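# Carry ball to other post's cup, reseat frame on rests

## Task

Transfer the ball into the cup on the opposite post, then return the frame to its proper spot resting on its supports; finally open the grippers and pull the arms away from everything.

## Robot and tools

Robots: three identical i2rt Big YAM arms named arm1, arm2 and arm3. Each has six joints, a two-finger gripper and a wrist camera. Feet (base_link) in the scene frame, in metres: arm1 at x=+1.453 y=+0.001 z=+0.802, quat_wxyz=(+0.014, +0.006, +0.004, -1.000); arm2 at x=-0.723 y=+1.256 z=+0.793, quat_wxyz=(+0.876, -0.005, -0.006, -0.483); arm3 at x=-0.733 y=-1.253 z=+0.780, quat_wxyz=(+0.875, -0.001, +0.002, +0.484). Each foot faces its own +x. A hand reaches roughly 1.0 m from the joint1 axis. Room cameras are cam_high and cam_low; wrist cameras are arm1_cam_wrist, arm2_cam_wrist, arm3_cam_wrist (all 896x504 images). With joints 1 and 6 at 0 and the hand level and forward, the wrist camera rides on top of the hand looking at the fingertips. Calibration for every camera (K, distortion, T_world_to_cam) was given; room cameras may have shifted by up to about 2.3 degrees and 9 mm, and wrist camera poses inherit joint reading errors.

Frame: one shared scene frame, origin on the floor, +z up. The reported hand point sits between the finger pads, about 1 cm short of the tips. Fingers point along the hand's +z; they open and close along its y. Printed hand positions can be off, especially at long reach. hand_target is where the hand would be at the joint targets currently held.

Tool move: optional keys arm1, arm2, arm3 (one object per arm) and cameras. An arm omitted receives nothing new and is shown under an 'as last shown' line with status 'not commanded'. Per arm you may give:
- joints: an object of absolute targets keyed by joint name: joint1_rad (-2.879 to 2.879, turns arm about its foot, positive counter-clockwise from above, 0 points along the foot's +x), joint2_rad (0 to 3.141, shoulder; 0 has the upper arm level and backward, larger lifts it up then forward), joint3_rad (0 to 3.019, elbow; 0 folded, larger opens), joint4_rad (-1.692 to 1.57, hand pitch, positive tips fingers up), joint5_rad (-1.57 to 1.57, sideways swing, positive to the arm's right), joint6_rad (-2.094 to 2.094, roll, positive clockwise viewed from behind the hand), gripper_m (0 to 0.093, fingertip gap in metres). Radians throughout. Done tolerances are ±0.045, ±0.14, ±0.09, ±0.055, ±0.03, ±0.035 rad and ±0.003 m.
- target: an absolute hand pose as seven numbers [x, y, z, qw, qx, qy, qz], metres plus unit quaternion, in the scene frame, same format as the printed 'hand' line. The hand travels in a straight line from its hand_target toward it. With target, joints may contain only gripper_m, otherwise the call is refused.
- speed: top path speed in m/s, 0.002 to 0.5, default 0.25; only allowed with target. Rotation is capped at twice that value in rad/s.
All motions in one call begin together; all hand paths end together, paced by the slowest. Paths last 0.5 to 10 s and are cut off at 10 s. Each control step clamps the commanded pose to within 100 mm and 20 degrees of the measured hand, then uses damped IK (position favoured). Expect a centimetre or more of error, lag, drift and overshoot of speed near full stretch. Paths do not avoid obstacles or other arms. Joint moves can swing the hand wide since joints run at different rates. Unknown keys make a call invalid; out-of-range values make it refused, and a refusal or a stop cancels the remaining move, wait and finished_scene calls of that reply.

cameras (in move and wait): list from the camera names above or 'all'; omitted/null/['all'] gives all, [] gives none. The 'pictures' line orders the images.

Tool wait: seconds from 0 to 10, plus optional cameras. Commands nothing; returns full state and images. move with no action does the same.

Tool zoom_image: camera name and region [x0, y0, x1, y1] in pixels (origin top-left, at most 504x504) of that camera's latest image; the camera must be in the latest images.

Tool finished_scene: scene (1 or 2), the current scene number. Irreversible; goal must hold without robot help.

Reading results: a 'move' line lists each arm sent motion with 'done' or its worst status. joint_status/hand_status: off_target (stopped short, may still push), time_out (each joint keeps a nearby target and keeps pushing; on_its_own lists those not there; send the reported position to relax), not_followed (a safety check withheld the command; 'joint command not followed' or 'pose unreachable'; the arm may keep trying later). on_its_own 'held at' shows a target, not a reading. Joint velocities are rad/s (gripper m/s); 'within noise' means still. Torques are in joint order without gripper, include gravity, positive toward larger angles, and torques 3 and 4 wrap at ±28 N m. A target very near the current reading may not move a joint.

Gripper: closed on nothing reads 0.000 to 0.003. Gripping a hard object at full force reads up to about 0.005 m under its width (some read up to 0.002 over). Aim about 0.005 m below first-touch width for a firm grip, deeper for small, round or soft items. Release by commanding well above the reading. Pad force about 50 to 64 N.

Avoid: arms pressing on each other (ends the scene), including one gripper closing on another's fingers; the collision check can be late and ignores fingers, housings and cameras. Arms do not stop on contact and keep pushing hard, which heats motors: MOTOR HOT appears near 85 °C and at 100 °C the arm goes limp for 30 to 60 s (OVER-TEMPERATURE FAULT; keys read limit_stop_at_motor_heat, resend them). Avoid long stretched holds and unreachable poses. Never drop objects, release them while moving, slam, or push things off the work area or onto the floor. Loose objects may occasionally get nudged by something. The robot keeps its last command while you deliberate.

Each tool is called after "Request:" in YAML: its name, and indented under it one key for each argument.

## Session

Request:
move:

Request:
zoom_image:
  camera: "cam_high"
  region: [250, 200, 550, 500]

Request:
zoom_image:
  camera: "cam_low"
  region: [300, 220, 584, 504]

Scene clock: 0.00 s.
Joint torques (N m): no reading
Motor temperatures (°C): arm1=[31 26 28 24 26 26 24] | arm2=[25 27 25 26 24 22 26] | arm3=[28 27 23 27 25 26 24]
Heat: arm1: hottest joint1_rad 31 °C; arm2: hottest joint2_rad 27 °C; arm3: hottest joint1_rad 28 °C.
Joint velocities: within noise
arm1.joint_positions: joint1_rad=-0.430 joint2_rad=+0.456 joint3_rad=+1.451 joint4_rad=-1.496 joint5_rad=+0.008 joint6_rad=-0.169 gripper_m=+0.09396
arm1.joint_status: not commanded
arm1.hand: x=+1.3223 y=+0.0502 z=+1.3611 quat_wxyz=(+0.151, -0.856, +0.099, +0.484) (m; scene frame)
arm1.hand_target: x=+1.3243 y=+0.0492 z=+1.3709 quat_wxyz=(+0.154, -0.850, +0.098, +0.494) (m; scene frame)
arm1.hand_status: not commanded
arm2.joint_positions: joint1_rad=-0.159 joint2_rad=+0.563 joint3_rad=+1.339 joint4_rad=-1.223 joint5_rad=+0.179 joint6_rad=+0.060 gripper_m=+0.09396
arm2.joint_status: not commanded
arm2.hand: x=-0.6649 y=+1.0411 z=+1.3495 quat_wxyz=(-0.418, -0.522, -0.658, +0.347) (m; scene frame)
arm2.hand_target: x=-0.6663 y=+1.0445 z=+1.3603 quat_wxyz=(-0.427, -0.519, -0.652, +0.352) (m; scene frame)
arm2.hand_status: not commanded
arm3.joint_positions: joint1_rad=+0.085 joint2_rad=+0.453 joint3_rad=+1.334 joint4_rad=-1.235 joint5_rad=+0.195 joint6_rad=+0.111 gripper_m=+0.09396
arm3.joint_status: not commanded
arm3.hand: x=-0.6184 y=-1.1050 z=+1.3466 quat_wxyz=(-0.512, +0.337, -0.747, -0.257) (m; scene frame)
arm3.hand_target: x=-0.6203 y=-1.1087 z=+1.3586 quat_wxyz=(-0.521, +0.333, -0.740, -0.264) (m; scene frame)
arm3.hand_status: not commanded
pictures: arm1_cam_wrist, arm2_cam_wrist, arm3_cam_wrist, cam_high, cam_low
camera_calibration:
arm1_cam_wrist: T_world_to_cam=[[0.328646, 0.927293, 0.179216, -0.727029], [0.883572, -0.234848, -0.40515, -0.602697], [-0.333605, 0.291502, -0.896513, 1.77148], [0, 0, 0, 1]] pos_world=[1.36243, 0.0162388, 1.47426]
arm2_cam_wrist: T_world_to_cam=[[-0.977649, -0.209434, 0.0184212, -0.45841], [-0.189655, 0.840709, -0.507188, -0.309064], [0.0907357, -0.499346, -0.861638, 1.86683], [0, 0, 0, 1]] pos_world=[-0.676167, 1.09602, 1.46022]
arm3_cam_wrist: T_world_to_cam=[[0.770835, -0.636201, -0.0325708, -0.182713], [-0.544462, -0.631415, -0.552156, -0.28753], [0.330717, 0.443355, -0.833104, 1.94245], [0, 0, 0, 1]] pos_world=[-0.658109, -1.15899, 1.45355]

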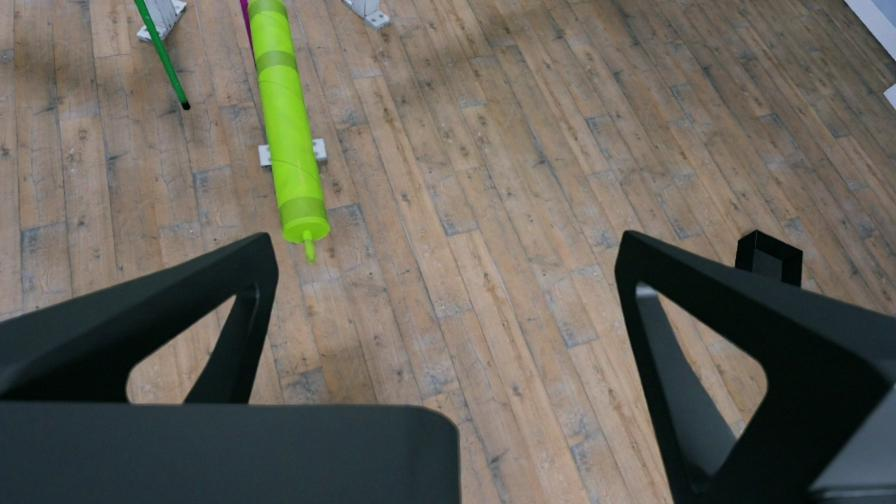

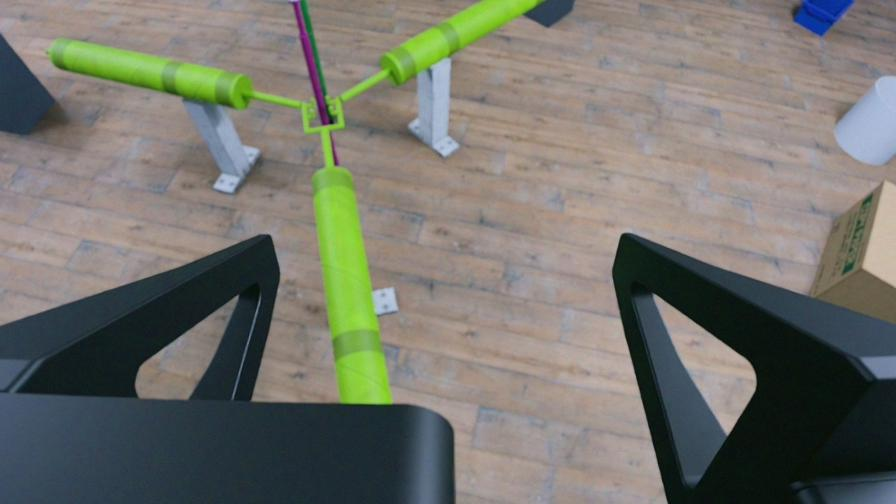

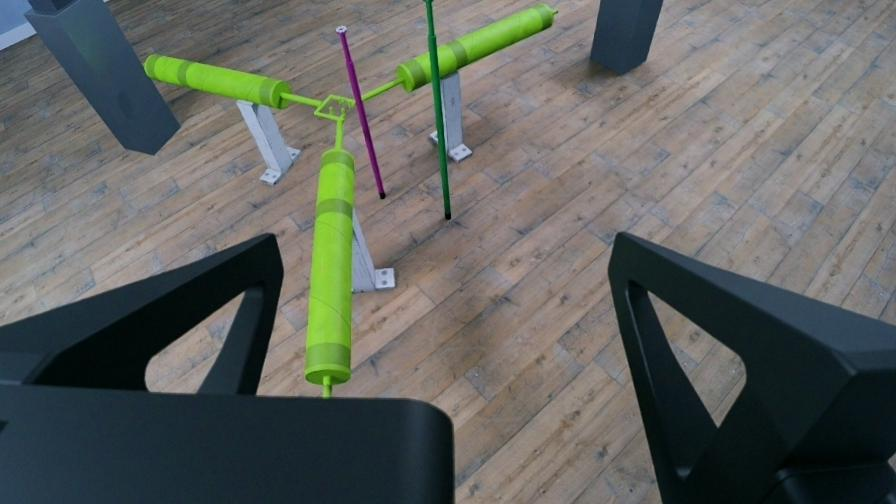

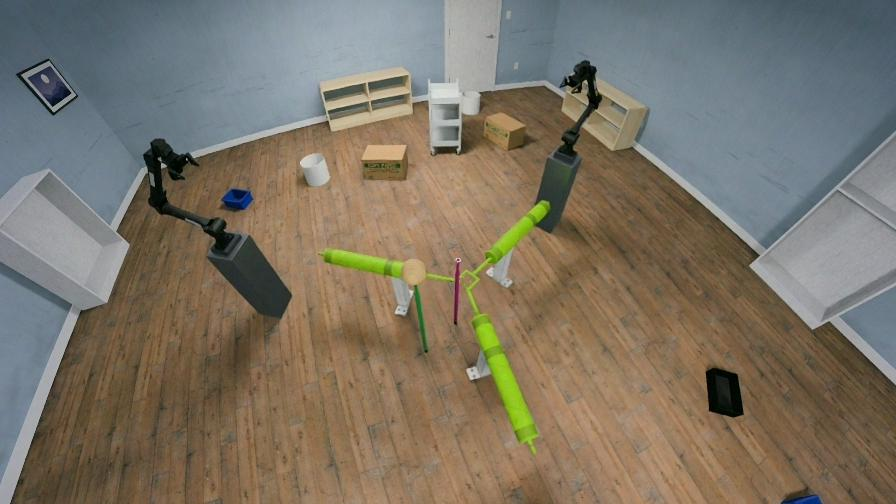

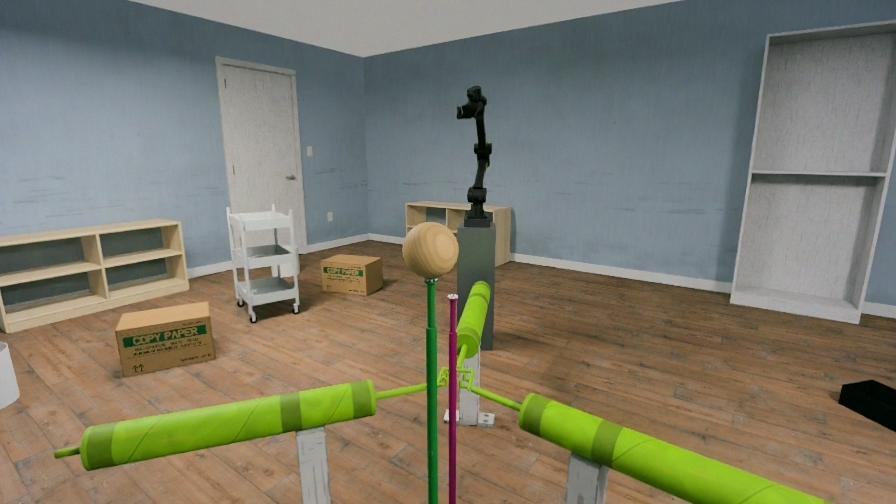

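Scaled by 1.680 from the camera's 896x504 image, which has a finer 1280x720 frame.

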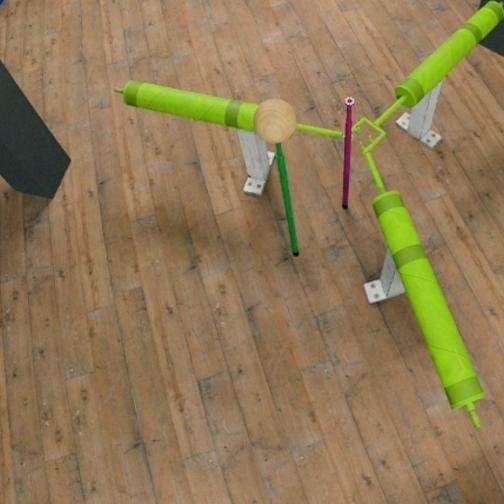

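Scaled by 1.775 from the camera's 896x504 image, which has a finer 1280x720 frame.

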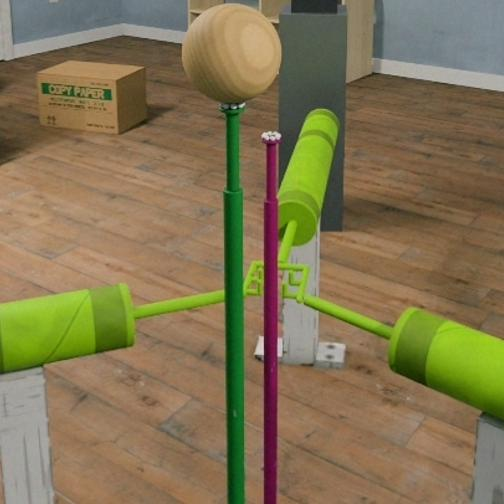

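Request:
zoom_image:
  camera: "cam_low"
  region: [410, 340, 500, 410]

Request:
zoom_image:
  camera: "arm3_cam_wrist"
  region: [280, 60, 420, 160]

Request:
zoom_image:
  camera: "arm2_cam_wrist"
  region: [270, 70, 390, 160]

Request:
zoom_image:
  camera: "cam_high"
  region: [430, 240, 510, 310]

Request:
zoom_image:
  camera: "arm1_cam_wrist"
  region: [220, 150, 400, 290]

Request:
zoom_image:
  camera: "arm3_cam_wrist"
  region: [240, 330, 440, 430]

Scaled by 5.600 from the camera's 896x504 image, which has a finer 1280x720 frame.

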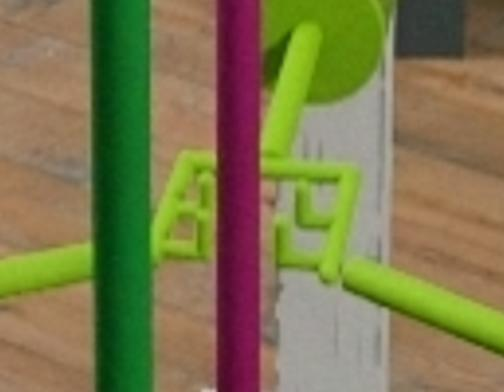

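Scaled by 3.600 from the camera's 896x504 image, which has a finer 1280x720 frame.

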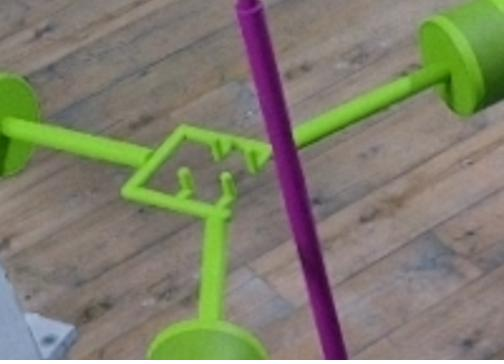

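Scaled by 4.200 from the camera's 896x504 image, which has a finer 1280x720 frame.

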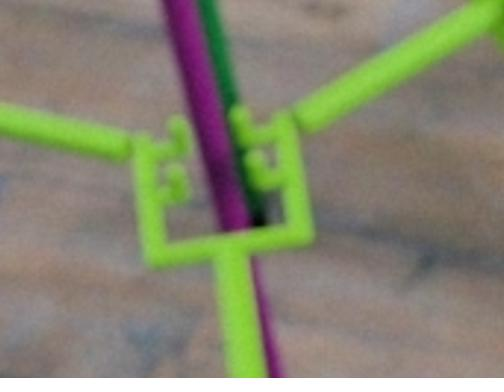

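Scaled by 6.300 from the camera's 896x504 image, which has a finer 1280x720 frame.

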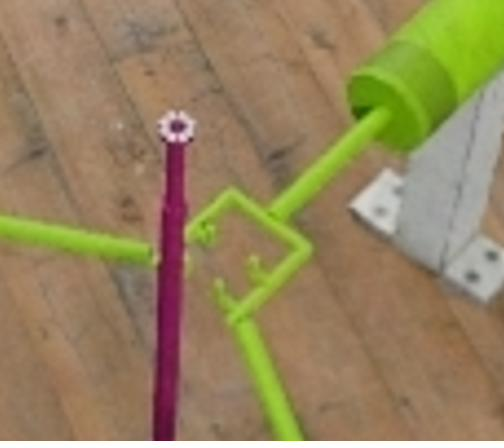

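Scaled by 2.800 from the camera's 896x504 image, which has a finer 1280x720 frame.

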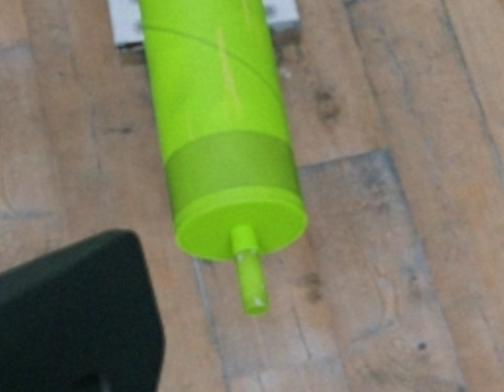

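Scaled by 2.520 from the camera's 896x504 image, which has a finer 1280x720 frame.

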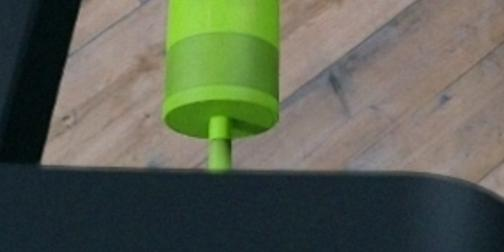

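Request:
move:
  arm1: {"target":[0.885,0.043,0.62,0,0.9986,-0.052,0],"speed":0.3}
  arm2: {"target":[-0.52,1.03,0.62,0,0.545,0.839,0],"speed":0.3}
  arm3: {"target":[-0.69,-0.715,0.62,0,0.469,-0.883,0],"speed":0.3}

Scene clock: 70.50 s.
Joint torques (N m): arm1=[-2.08 -19.6 7.41 0.02 -0.13 0.05] | arm2=[2.08 -9.82 2.56 0.43 -0.18 -0.02] | arm3=[-0.67 -14.68 8.5 0.16 0.01 -0.02]
Motor temperatures (°C): arm1=[30 27 34 24 26 26 23] | arm2=[25 27 36 26 24 22 26] | arm3=[28 27 33 27 24 25 24]
Heat: arm1: hottest joint3_rad 34 °C; arm2: hottest joint3_rad 36 °C; arm3: hottest joint3_rad 33 °C.
move: arm1 off_target; arm2 done; arm3 off_target
Joint velocities: within noise
arm1.joint_positions: joint1_rad=-0.088 joint2_rad=+2.309 joint3_rad=+1.388 joint4_rad=-0.667 joint5_rad=-0.006 joint6_rad=+0.045 gripper_m=+0.09396
arm1.joint_status: not commanded
arm1.hand: x=+0.9020 y=+0.0350 z=+0.6108 quat_wxyz=(+0.002, -0.999, +0.052, -0.014) (m; scene frame)
arm1.hand_target: x=+0.8855 y=+0.0430 z=+0.6203 quat_wxyz=(+0.000, -0.999, +0.052, +0.000) (m; scene frame)
arm1.hand_status: off_target (0.021 m and 1.6 deg from the pose sent, 0.861 m and 61.3 deg at the start)
arm2.joint_positions: joint1_rad=+0.160 joint2_rad=+1.979 joint3_rad=+0.581 joint4_rad=-0.190 joint5_rad=-0.003 joint6_rad=+0.315 gripper_m=+0.09396
arm2.joint_status: not commanded
arm2.hand: x=-0.5265 y=+1.0319 z=+0.6267 quat_wxyz=(+0.001, -0.549, -0.836, +0.001) (m; scene frame)
arm2.hand_target: x=-0.5201 y=+1.0300 z=+0.6203 quat_wxyz=(+0.000, -0.545, -0.839, +0.000) (m; scene frame)
arm2.hand_status: done (0.010 m and 0.6 deg from the pose sent, 0.744 m and 66.6 deg at the start)
arm3.joint_positions: joint1_rad=+0.489 joint2_rad=+2.207 joint3_rad=+1.276 joint4_rad=-0.645 joint5_rad=+0.005 joint6_rad=+0.519 gripper_m=+0.09396
arm3.joint_status: not commanded
arm3.hand: x=-0.6955 y=-0.7268 z=+0.6203 quat_wxyz=(+0.001, +0.471, -0.882, +0.004) (m; scene frame)
arm3.hand_target: x=-0.6899 y=-0.7153 z=+0.6202 quat_wxyz=(+0.000, +0.469, -0.883, +0.000) (m; scene frame)
arm3.hand_status: off_target (0.013 m and 0.6 deg from the pose sent, 0.828 m and 70.2 deg at the start)
pictures: arm1_cam_wrist, arm2_cam_wrist, arm3_cam_wrist, cam_high, cam_low
camera_calibration:
arm1_cam_wrist: T_world_to_cam=[[0.096818, 0.994951, 0.0264411, -0.1402], [0.783874, -0.0925949, 0.613977, -1.07639], [0.613325, -0.0387175, -0.788881, 0.0546769], [0, 0, 0, 1]] pos_world=[0.823792, 0.0419406, 0.707719]
arm2_cam_wrist: T_world_to_cam=[[-0.919316, -0.393462, 0.00671134, -0.0837583], [-0.31734, 0.751327, 0.578622, -1.29716], [-0.232708, 0.529807, -0.815568, -0.0342544], [0, 0, 0, 1]] pos_world=[-0.496612, 0.959784, 0.723191]
arm3_cam_wrist: T_world_to_cam=[[0.835225, -0.549903, 0.00252335, 0.179328], [-0.442068, -0.668695, 0.597848, -1.16102], [-0.327071, -0.500453, -0.801606, 0.0321177], [0, 0, 0, 1]] pos_world=[-0.652526, -0.661685, 0.719409]

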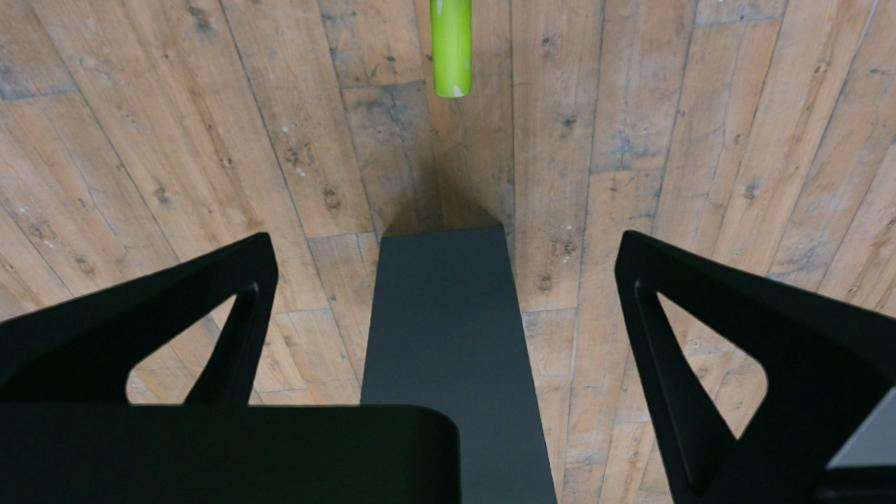

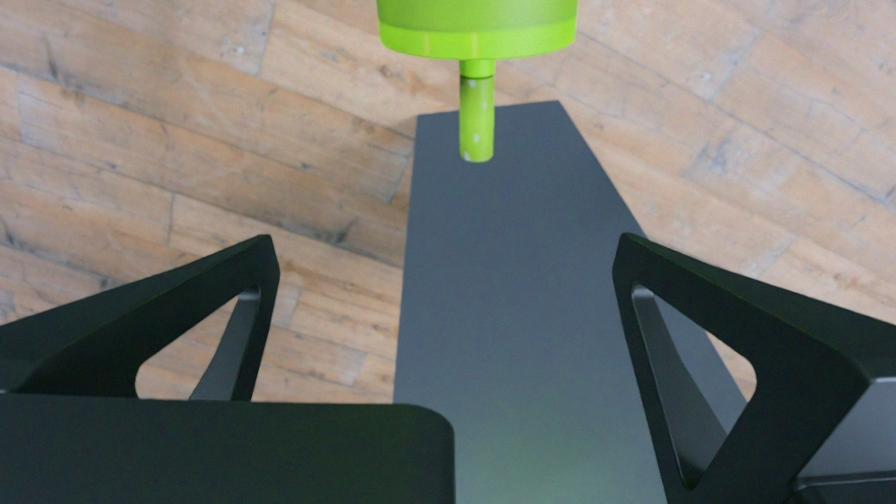

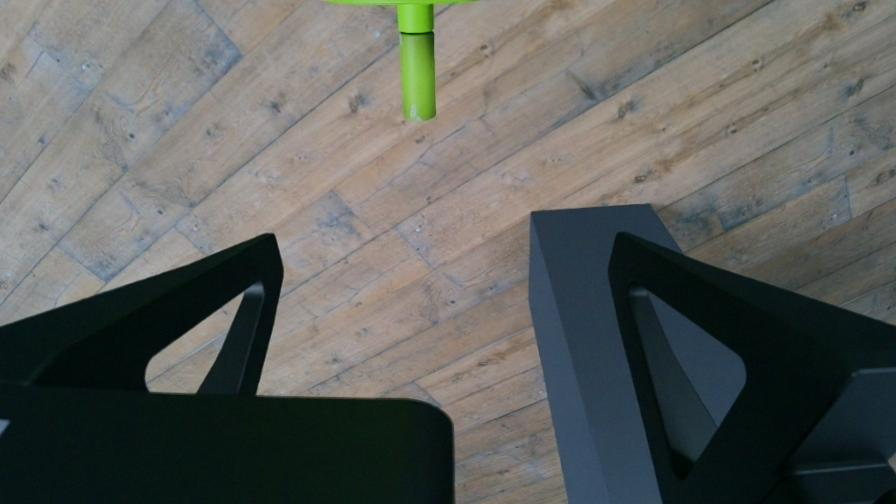

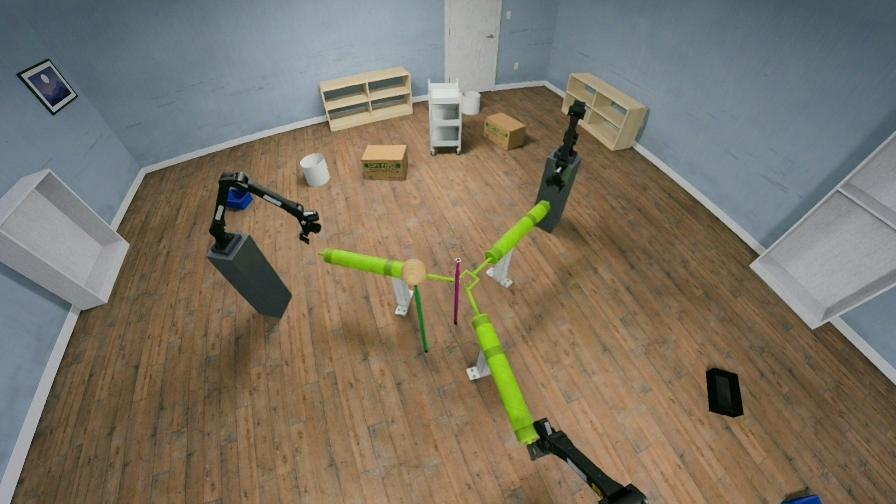

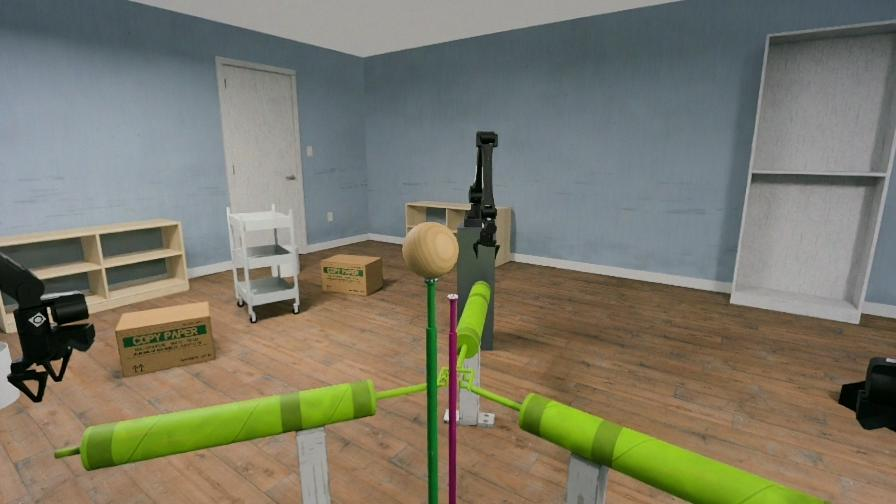

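Request:
move:
  arm1: {"target":[0.878,0.049,0.46,0,0.9986,-0.052,0],"speed":0.12}
  arm2: {"target":[-0.548,1.04,0.45,0,0.537,0.844,0],"speed":0.12}
  arm3: {"target":[-0.704,-0.710,0.45,0,0.469,-0.883,0],"speed":0.12}

Scene clock: 86.47 s.
Joint torques (N m): arm1=[-2.2 -21.07 5.83 0.7 -0.12 0.05] | arm2=[0.09 -11.93 -1.51 0.43 -0.15 -0.16] | arm3=[0.73 -15.85 6.17 0.84 0.02 0.14]
Motor temperatures (°C): arm1=[30 30 34 24 26 25 23] | arm2=[25 28 33 26 24 22 26] | arm3=[28 29 32 27 24 25 24]
Heat: arm1: hottest joint3_rad 34 °C; arm2: hottest joint3_rad 33 °C; arm3: hottest joint3_rad 32 °C.
move: arm1 off_target; arm2 done; arm3 off_target
Joint velocities: within noise
arm1.joint_positions: joint1_rad=-0.095 joint2_rad=+2.667 joint3_rad=+1.583 joint4_rad=-0.513 joint5_rad=-0.006 joint6_rad=+0.038 gripper_m=+0.09396
arm1.joint_status: not commanded
arm1.hand: x=+0.8958 y=+0.0405 z=+0.4555 quat_wxyz=(+0.002, -0.998, +0.052, -0.018) (m; scene frame)
arm1.hand_target: x=+0.8783 y=+0.0490 z=+0.4606 quat_wxyz=(+0.000, -0.999, +0.052, +0.000) (m; scene frame)
arm1.hand_status: off_target (0.020 m and 2.1 deg from the pose sent, 0.153 m and 1.6 deg at the start)
arm2.joint_positions: joint1_rad=+0.135 joint2_rad=+2.580 joint3_rad=+0.747 joint4_rad=+0.252 joint5_rad=-0.003 joint6_rad=+0.264 gripper_m=+0.09396
arm2.joint_status: not commanded
arm2.hand: x=-0.5435 y=+1.0391 z=+0.4574 quat_wxyz=(-0.002, -0.538, -0.843, +0.001) (m; scene frame)
arm2.hand_target: x=-0.5480 y=+1.0402 z=+0.4503 quat_wxyz=(+0.000, -0.537, -0.844, +0.000) (m; scene frame)
arm2.hand_status: done (0.009 m and 0.3 deg from the pose sent, 0.178 m and 1.7 deg at the start)
arm3.joint_positions: joint1_rad=+0.497 joint2_rad=+2.590 joint3_rad=+1.448 joint4_rad=-0.445 joint5_rad=+0.005 joint6_rad=+0.531 gripper_m=+0.09396
arm3.joint_status: not commanded
arm3.hand: x=-0.6998 y=-0.7209 z=+0.4554 quat_wxyz=(+0.005, +0.470, -0.883, +0.009) (m; scene frame)
arm3.hand_target: x=-0.7041 y=-0.7102 z=+0.4505 quat_wxyz=(+0.000, +0.469, -0.883, +0.000) (m; scene frame)
arm3.hand_status: off_target (0.013 m and 1.2 deg from the pose sent, 0.171 m and 0.6 deg at the start)
pictures: arm1_cam_wrist, arm2_cam_wrist, arm3_cam_wrist, cam_high, cam_low
camera_calibration:
arm1_cam_wrist: T_world_to_cam=[[0.0963002, 0.994996, 0.0266385, -0.14066], [0.778766, -0.0919857, 0.620534, -0.974131], [0.619879, -0.0390124, -0.783727, -0.0719703], [0, 0, 0, 1]] pos_world=[0.816778, 0.0475418, 0.551823]
arm2_cam_wrist: T_world_to_cam=[[-0.908832, -0.417136, 0.00467031, -0.0641594], [-0.339179, 0.745408, 0.573868, -1.21356], [-0.242863, 0.519966, -0.818934, -0.173918], [0, 0, 0, 1]] pos_world=[-0.512163, 0.968267, 0.554297]
arm3_cam_wrist: T_world_to_cam=[[0.833352, -0.552683, 0.00813796, 0.180815], [-0.443727, -0.660142, 0.606069, -1.05917], [-0.329591, -0.50868, -0.795371, -0.109087], [0, 0, 0, 1]] pos_world=[-0.65662, -0.654761, 0.553695]

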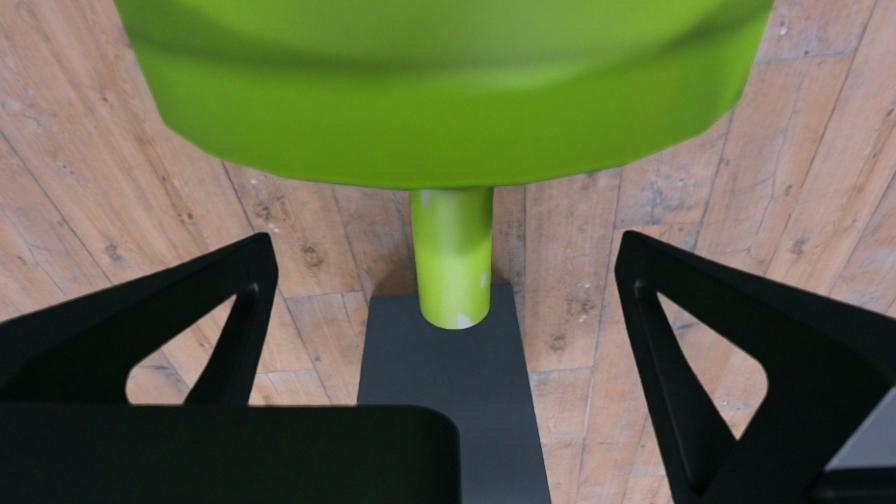

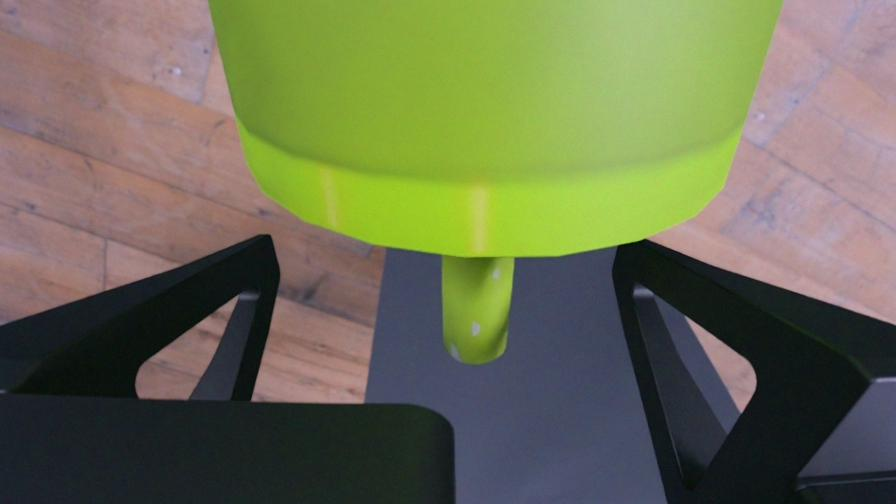

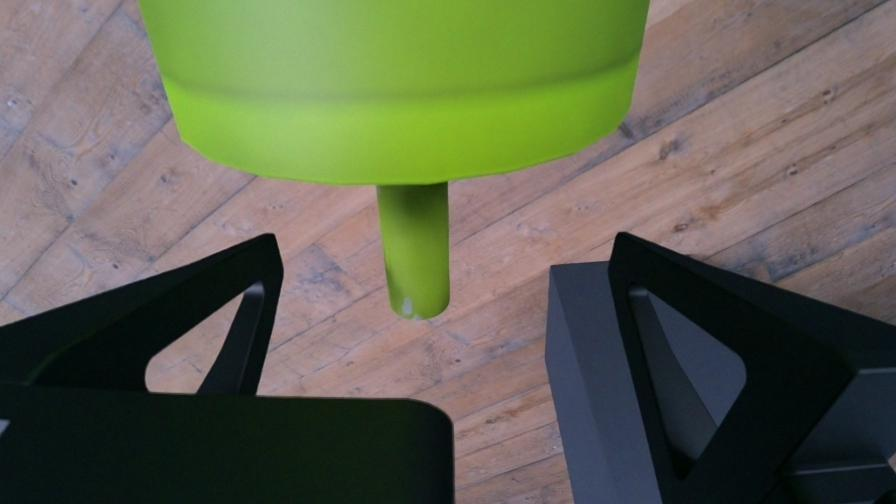

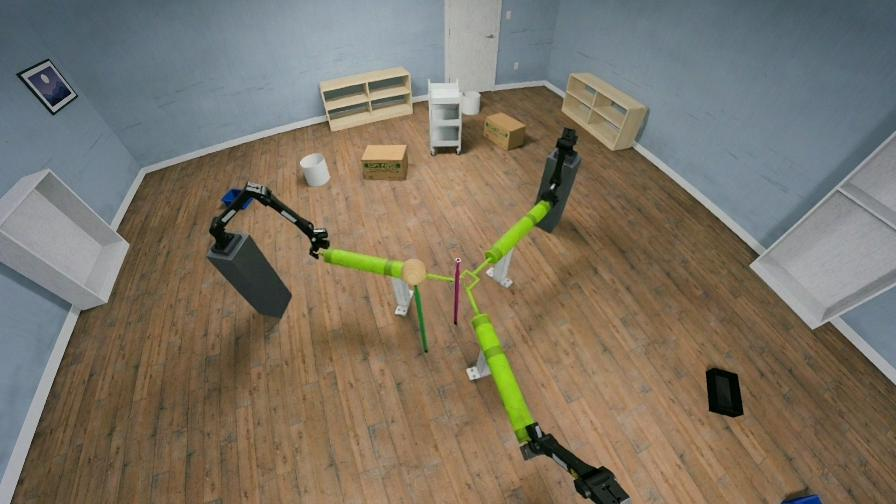

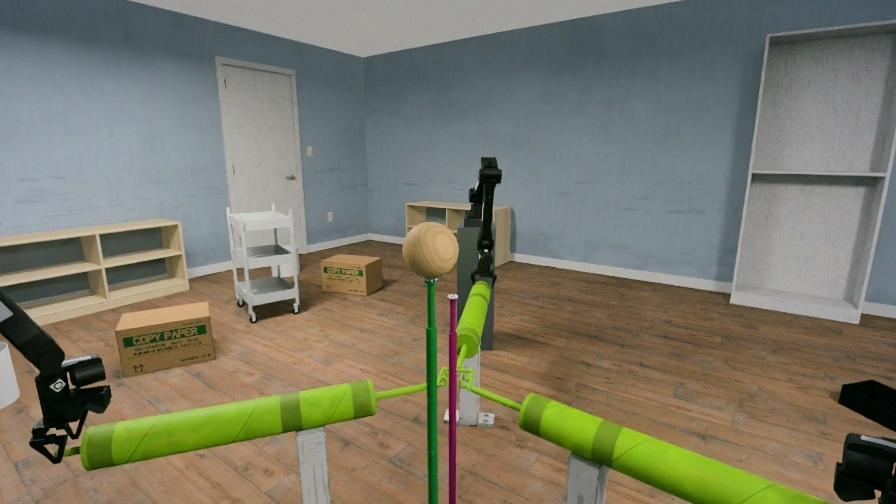

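Request:
move:
  arm1: {"target":[0.879,0.051,0.457,0,0.9986,-0.052,0],"speed":0.1}
  arm2: {"target":[-0.558,1.051,0.445,0,0.537,0.844,0],"speed":0.1}
  arm3: {"target":[-0.712,-0.706,0.447,0,0.469,-0.883,0],"speed":0.1}
  cameras: []

Request:
move:
  arm1: {"joints":{"gripper_m":0.008}}
  arm2: {"joints":{"gripper_m":0.008}}
  arm3: {"joints":{"gripper_m":0.008}}

Scene clock: 98.17 s.
Joint torques (N m): arm1=[-2.14 -20.25 5.97 0.73 -0.12 0.01] | arm2=[0.09 -11.63 -3.23 0.49 -0.16 -0.16] | arm3=[-0.09 -15.44 6.41 0.64 0.03 0.12]
Motor temperatures (°C): arm1=[30 30 33 24 26 25 23] | arm2=[25 28 31 26 24 22 26] | arm3=[28 31 31 27 24 25 24]
Heat: arm1: hottest joint3_rad 33 °C; arm2: hottest joint3_rad 31 °C; arm3: hottest joint2_rad 31 °C.
move: arm1 off_target; arm2 off_target; arm3 off_target
Joint velocities: within noise
arm1.joint_positions: joint1_rad=-0.099 joint2_rad=+2.667 joint3_rad=+1.583 joint4_rad=-0.508 joint5_rad=-0.006 joint6_rad=+0.034 gripper_m=+0.09396
arm1.joint_status: not commanded
arm1.hand: x=+0.8949 y=+0.0429 z=+0.4555 quat_wxyz=(+0.002, -0.998, +0.053, -0.016) (m; scene frame)
arm1.hand_target: x=+0.8793 y=+0.0512 z=+0.4575 quat_wxyz=(+0.000, -0.999, +0.052, +0.000) (m; scene frame)
arm1.hand_status: off_target (0.018 m and 1.9 deg from the pose sent, 0.020 m and 2.1 deg at the start)
arm2.joint_positions: joint1_rad=+0.133 joint2_rad=+2.604 joint3_rad=+0.747 joint4_rad=+0.301 joint5_rad=-0.003 joint6_rad=+0.261 gripper_m=+0.09396
arm2.joint_status: not commanded
arm2.hand: x=-0.5435 y=+1.0382 z=+0.4512 quat_wxyz=(-0.014, -0.538, -0.843, +0.005) (m; scene frame)
arm2.hand_target: x=-0.5576 y=+1.0512 z=+0.4457 quat_wxyz=(+0.000, -0.537, -0.844, +0.000) (m; scene frame)
arm2.hand_status: off_target (0.020 m and 1.7 deg from the pose sent, 0.022 m and 0.3 deg at the start)
arm3.joint_positions: joint1_rad=+0.513 joint2_rad=+2.596 joint3_rad=+1.463 joint4_rad=-0.445 joint5_rad=+0.005 joint6_rad=+0.546 gripper_m=+0.09396
arm3.joint_status: not commanded
arm3.hand: x=-0.7081 y=-0.7140 z=+0.4547 quat_wxyz=(+0.002, +0.470, -0.882, +0.005) (m; scene frame)
arm3.hand_target: x=-0.7119 y=-0.7063 z=+0.4473 quat_wxyz=(+0.000, +0.469, -0.883, +0.000) (m; scene frame)
arm3.hand_status: off_target (0.012 m and 0.6 deg from the pose sent, 0.021 m and 1.2 deg at the start)
pictures: none
No camera images: "cameras" was empty.

Scene clock: 99.00 s.
Joint torques (N m): arm1=[-2.14 -20.25 5.96 0.72 0.23 0.08] | arm2=[0.67 -11.69 -3.15 0.44 -0.25 -0.15] | arm3=[0.5 -15.62 6.31 0.64 0.05 0.13]
Motor temperatures (°C): arm1=[30 30 32 24 26 25 23] | arm2=[25 28 31 26 24 22 26] | arm3=[28 31 31 27 24 25 24]
Heat: arm1: hottest joint3_rad 32 °C; arm2: hottest joint3_rad 31 °C; arm3: hottest joint2_rad 31 °C.
move: arm1 off_target; arm2 off_target; arm3 done
Joint velocities: within noise
arm1.joint_positions: joint1_rad=-0.099 joint2_rad=+2.667 joint3_rad=+1.583 joint4_rad=-0.508 joint5_rad=-0.015 joint6_rad=+0.031 gripper_m=+0.01771
arm1.joint_status: gripper_m off_target (ended at +0.01774, target +0.00800)
arm1.hand: x=+0.8948 y=+0.0413 z=+0.4555 quat_wxyz=(-0.003, -0.999, +0.051, -0.016) (m; scene frame)
arm1.hand_target: x=+0.8793 y=+0.0511 z=+0.4575 quat_wxyz=(+0.000, -0.999, +0.052, +0.000) (m; scene frame)
arm1.hand_status: not commanded
arm2.joint_positions: joint1_rad=+0.127 joint2_rad=+2.606 joint3_rad=+0.745 joint4_rad=+0.302 joint5_rad=-0.001 joint6_rad=+0.260 gripper_m=+0.01735
arm2.joint_status: gripper_m off_target (ended at +0.01739, target +0.00800)
arm2.hand: x=-0.5460 y=+1.0380 z=+0.4509 quat_wxyz=(-0.013, -0.540, -0.842, +0.006) (m; scene frame)
arm2.hand_target: x=-0.5577 y=+1.0513 z=+0.4457 quat_wxyz=(+0.000, -0.537, -0.844, +0.000) (m; scene frame)
arm2.hand_status: not commanded
arm3.joint_positions: joint1_rad=+0.513 joint2_rad=+2.596 joint3_rad=+1.464 joint4_rad=-0.445 joint5_rad=+0.004 joint6_rad=+0.546 gripper_m=+0.00816
arm3.joint_status: all done
arm3.hand: x=-0.7081 y=-0.7137 z=+0.4548 quat_wxyz=(+0.002, +0.470, -0.883, +0.005) (m; scene frame)
arm3.hand_target: x=-0.7119 y=-0.7061 z=+0.4474 quat_wxyz=(+0.000, +0.469, -0.883, +0.000) (m; scene frame)
arm3.hand_status: not commanded
pictures: arm1_cam_wrist, arm2_cam_wrist, arm3_cam_wrist, cam_high, cam_low
camera_calibration:
arm1_cam_wrist: T_world_to_cam=[[0.0936597, 0.995464, 0.0167288, -0.134418], [0.78207, -0.0839594, 0.617509, -0.975151], [0.616112, -0.0447526, -0.786386, -0.0664868], [0, 0, 0, 1]] pos_world=[0.816189, 0.0489595, 0.552129]
arm2_cam_wrist: T_world_to_cam=[[-0.910556, -0.413386, 0.000738449, -0.069977], [-0.343535, 0.757688, 0.554881, -1.21641], [-0.22994, 0.504996, -0.831929, -0.150723], [0, 0, 0, 1]] pos_world=[-0.516255, 0.968848, 0.549624]
arm3_cam_wrist: T_world_to_cam=[[0.833772, -0.552101, 0.00290125, 0.194842], [-0.443397, -0.66646, 0.599358, -1.05892], [-0.328973, -0.501014, -0.800476, -0.100445], [0, 0, 0, 1]] pos_world=[-0.665021, -0.648483, 0.553706]

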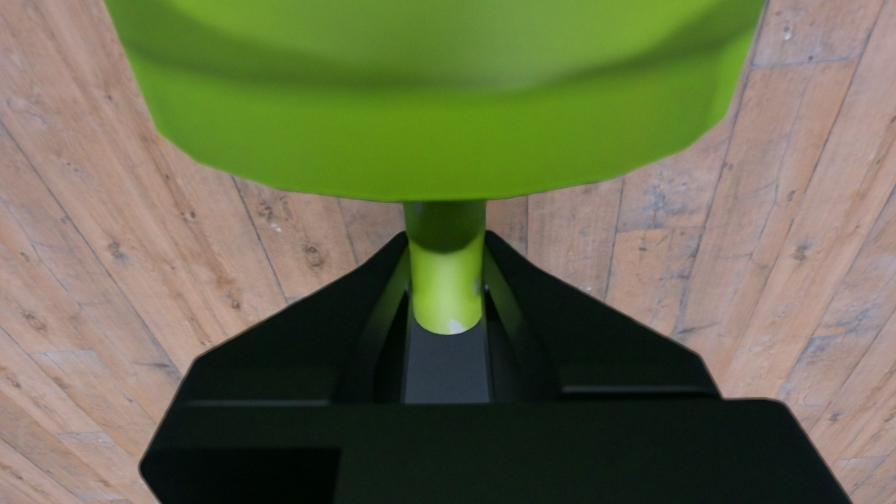

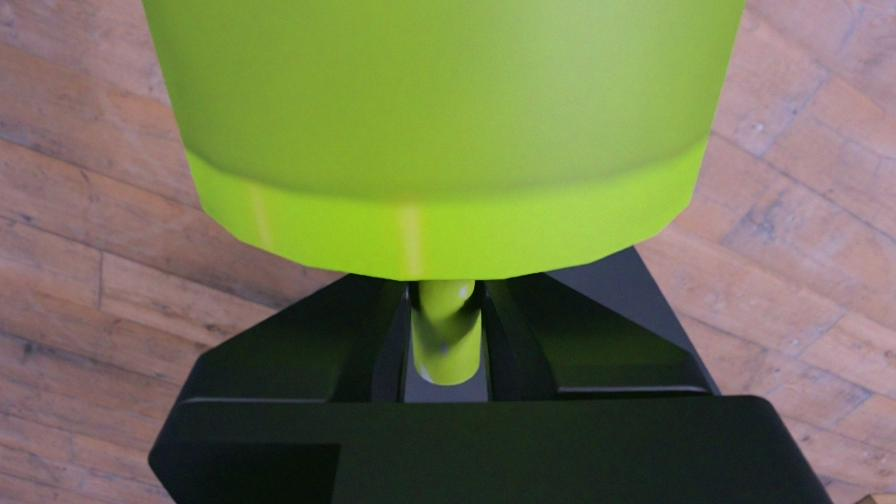

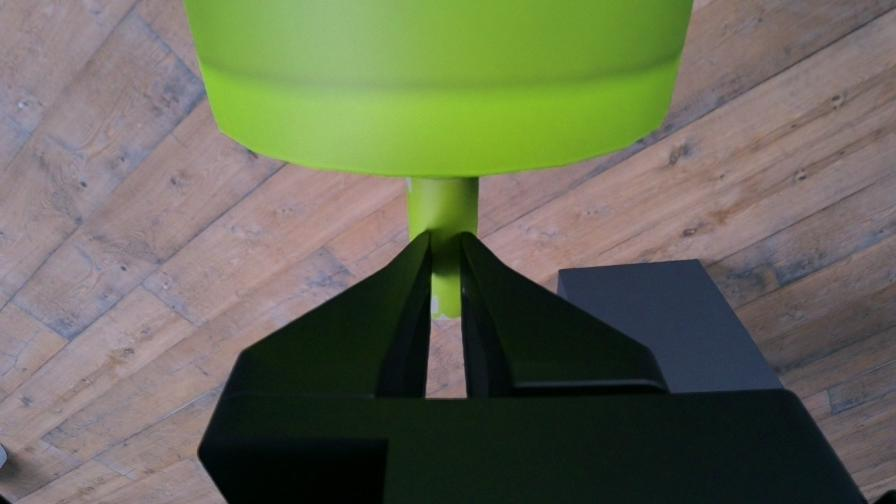

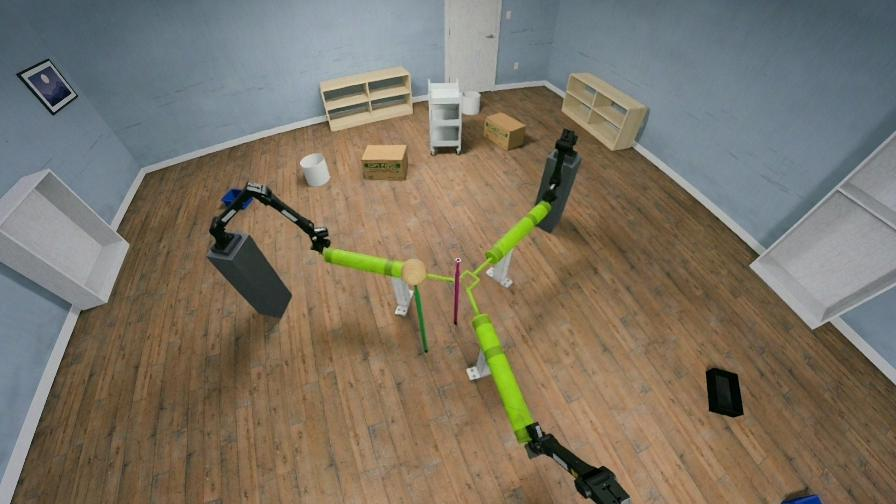

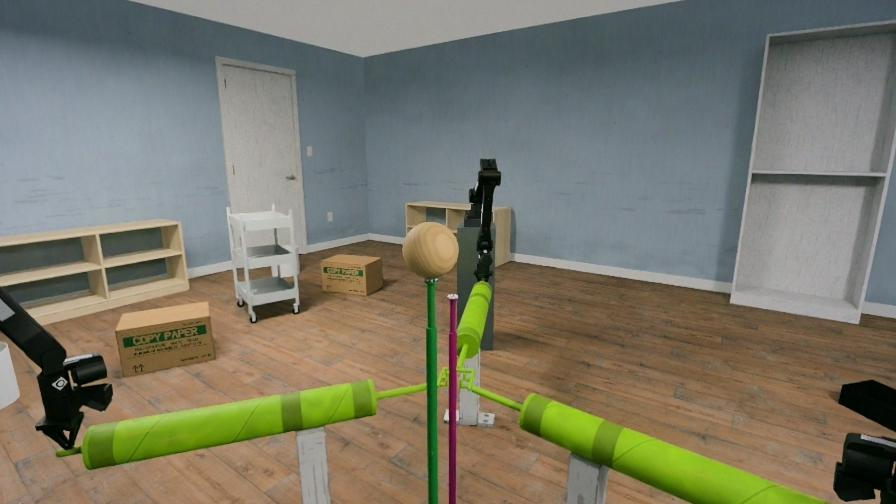

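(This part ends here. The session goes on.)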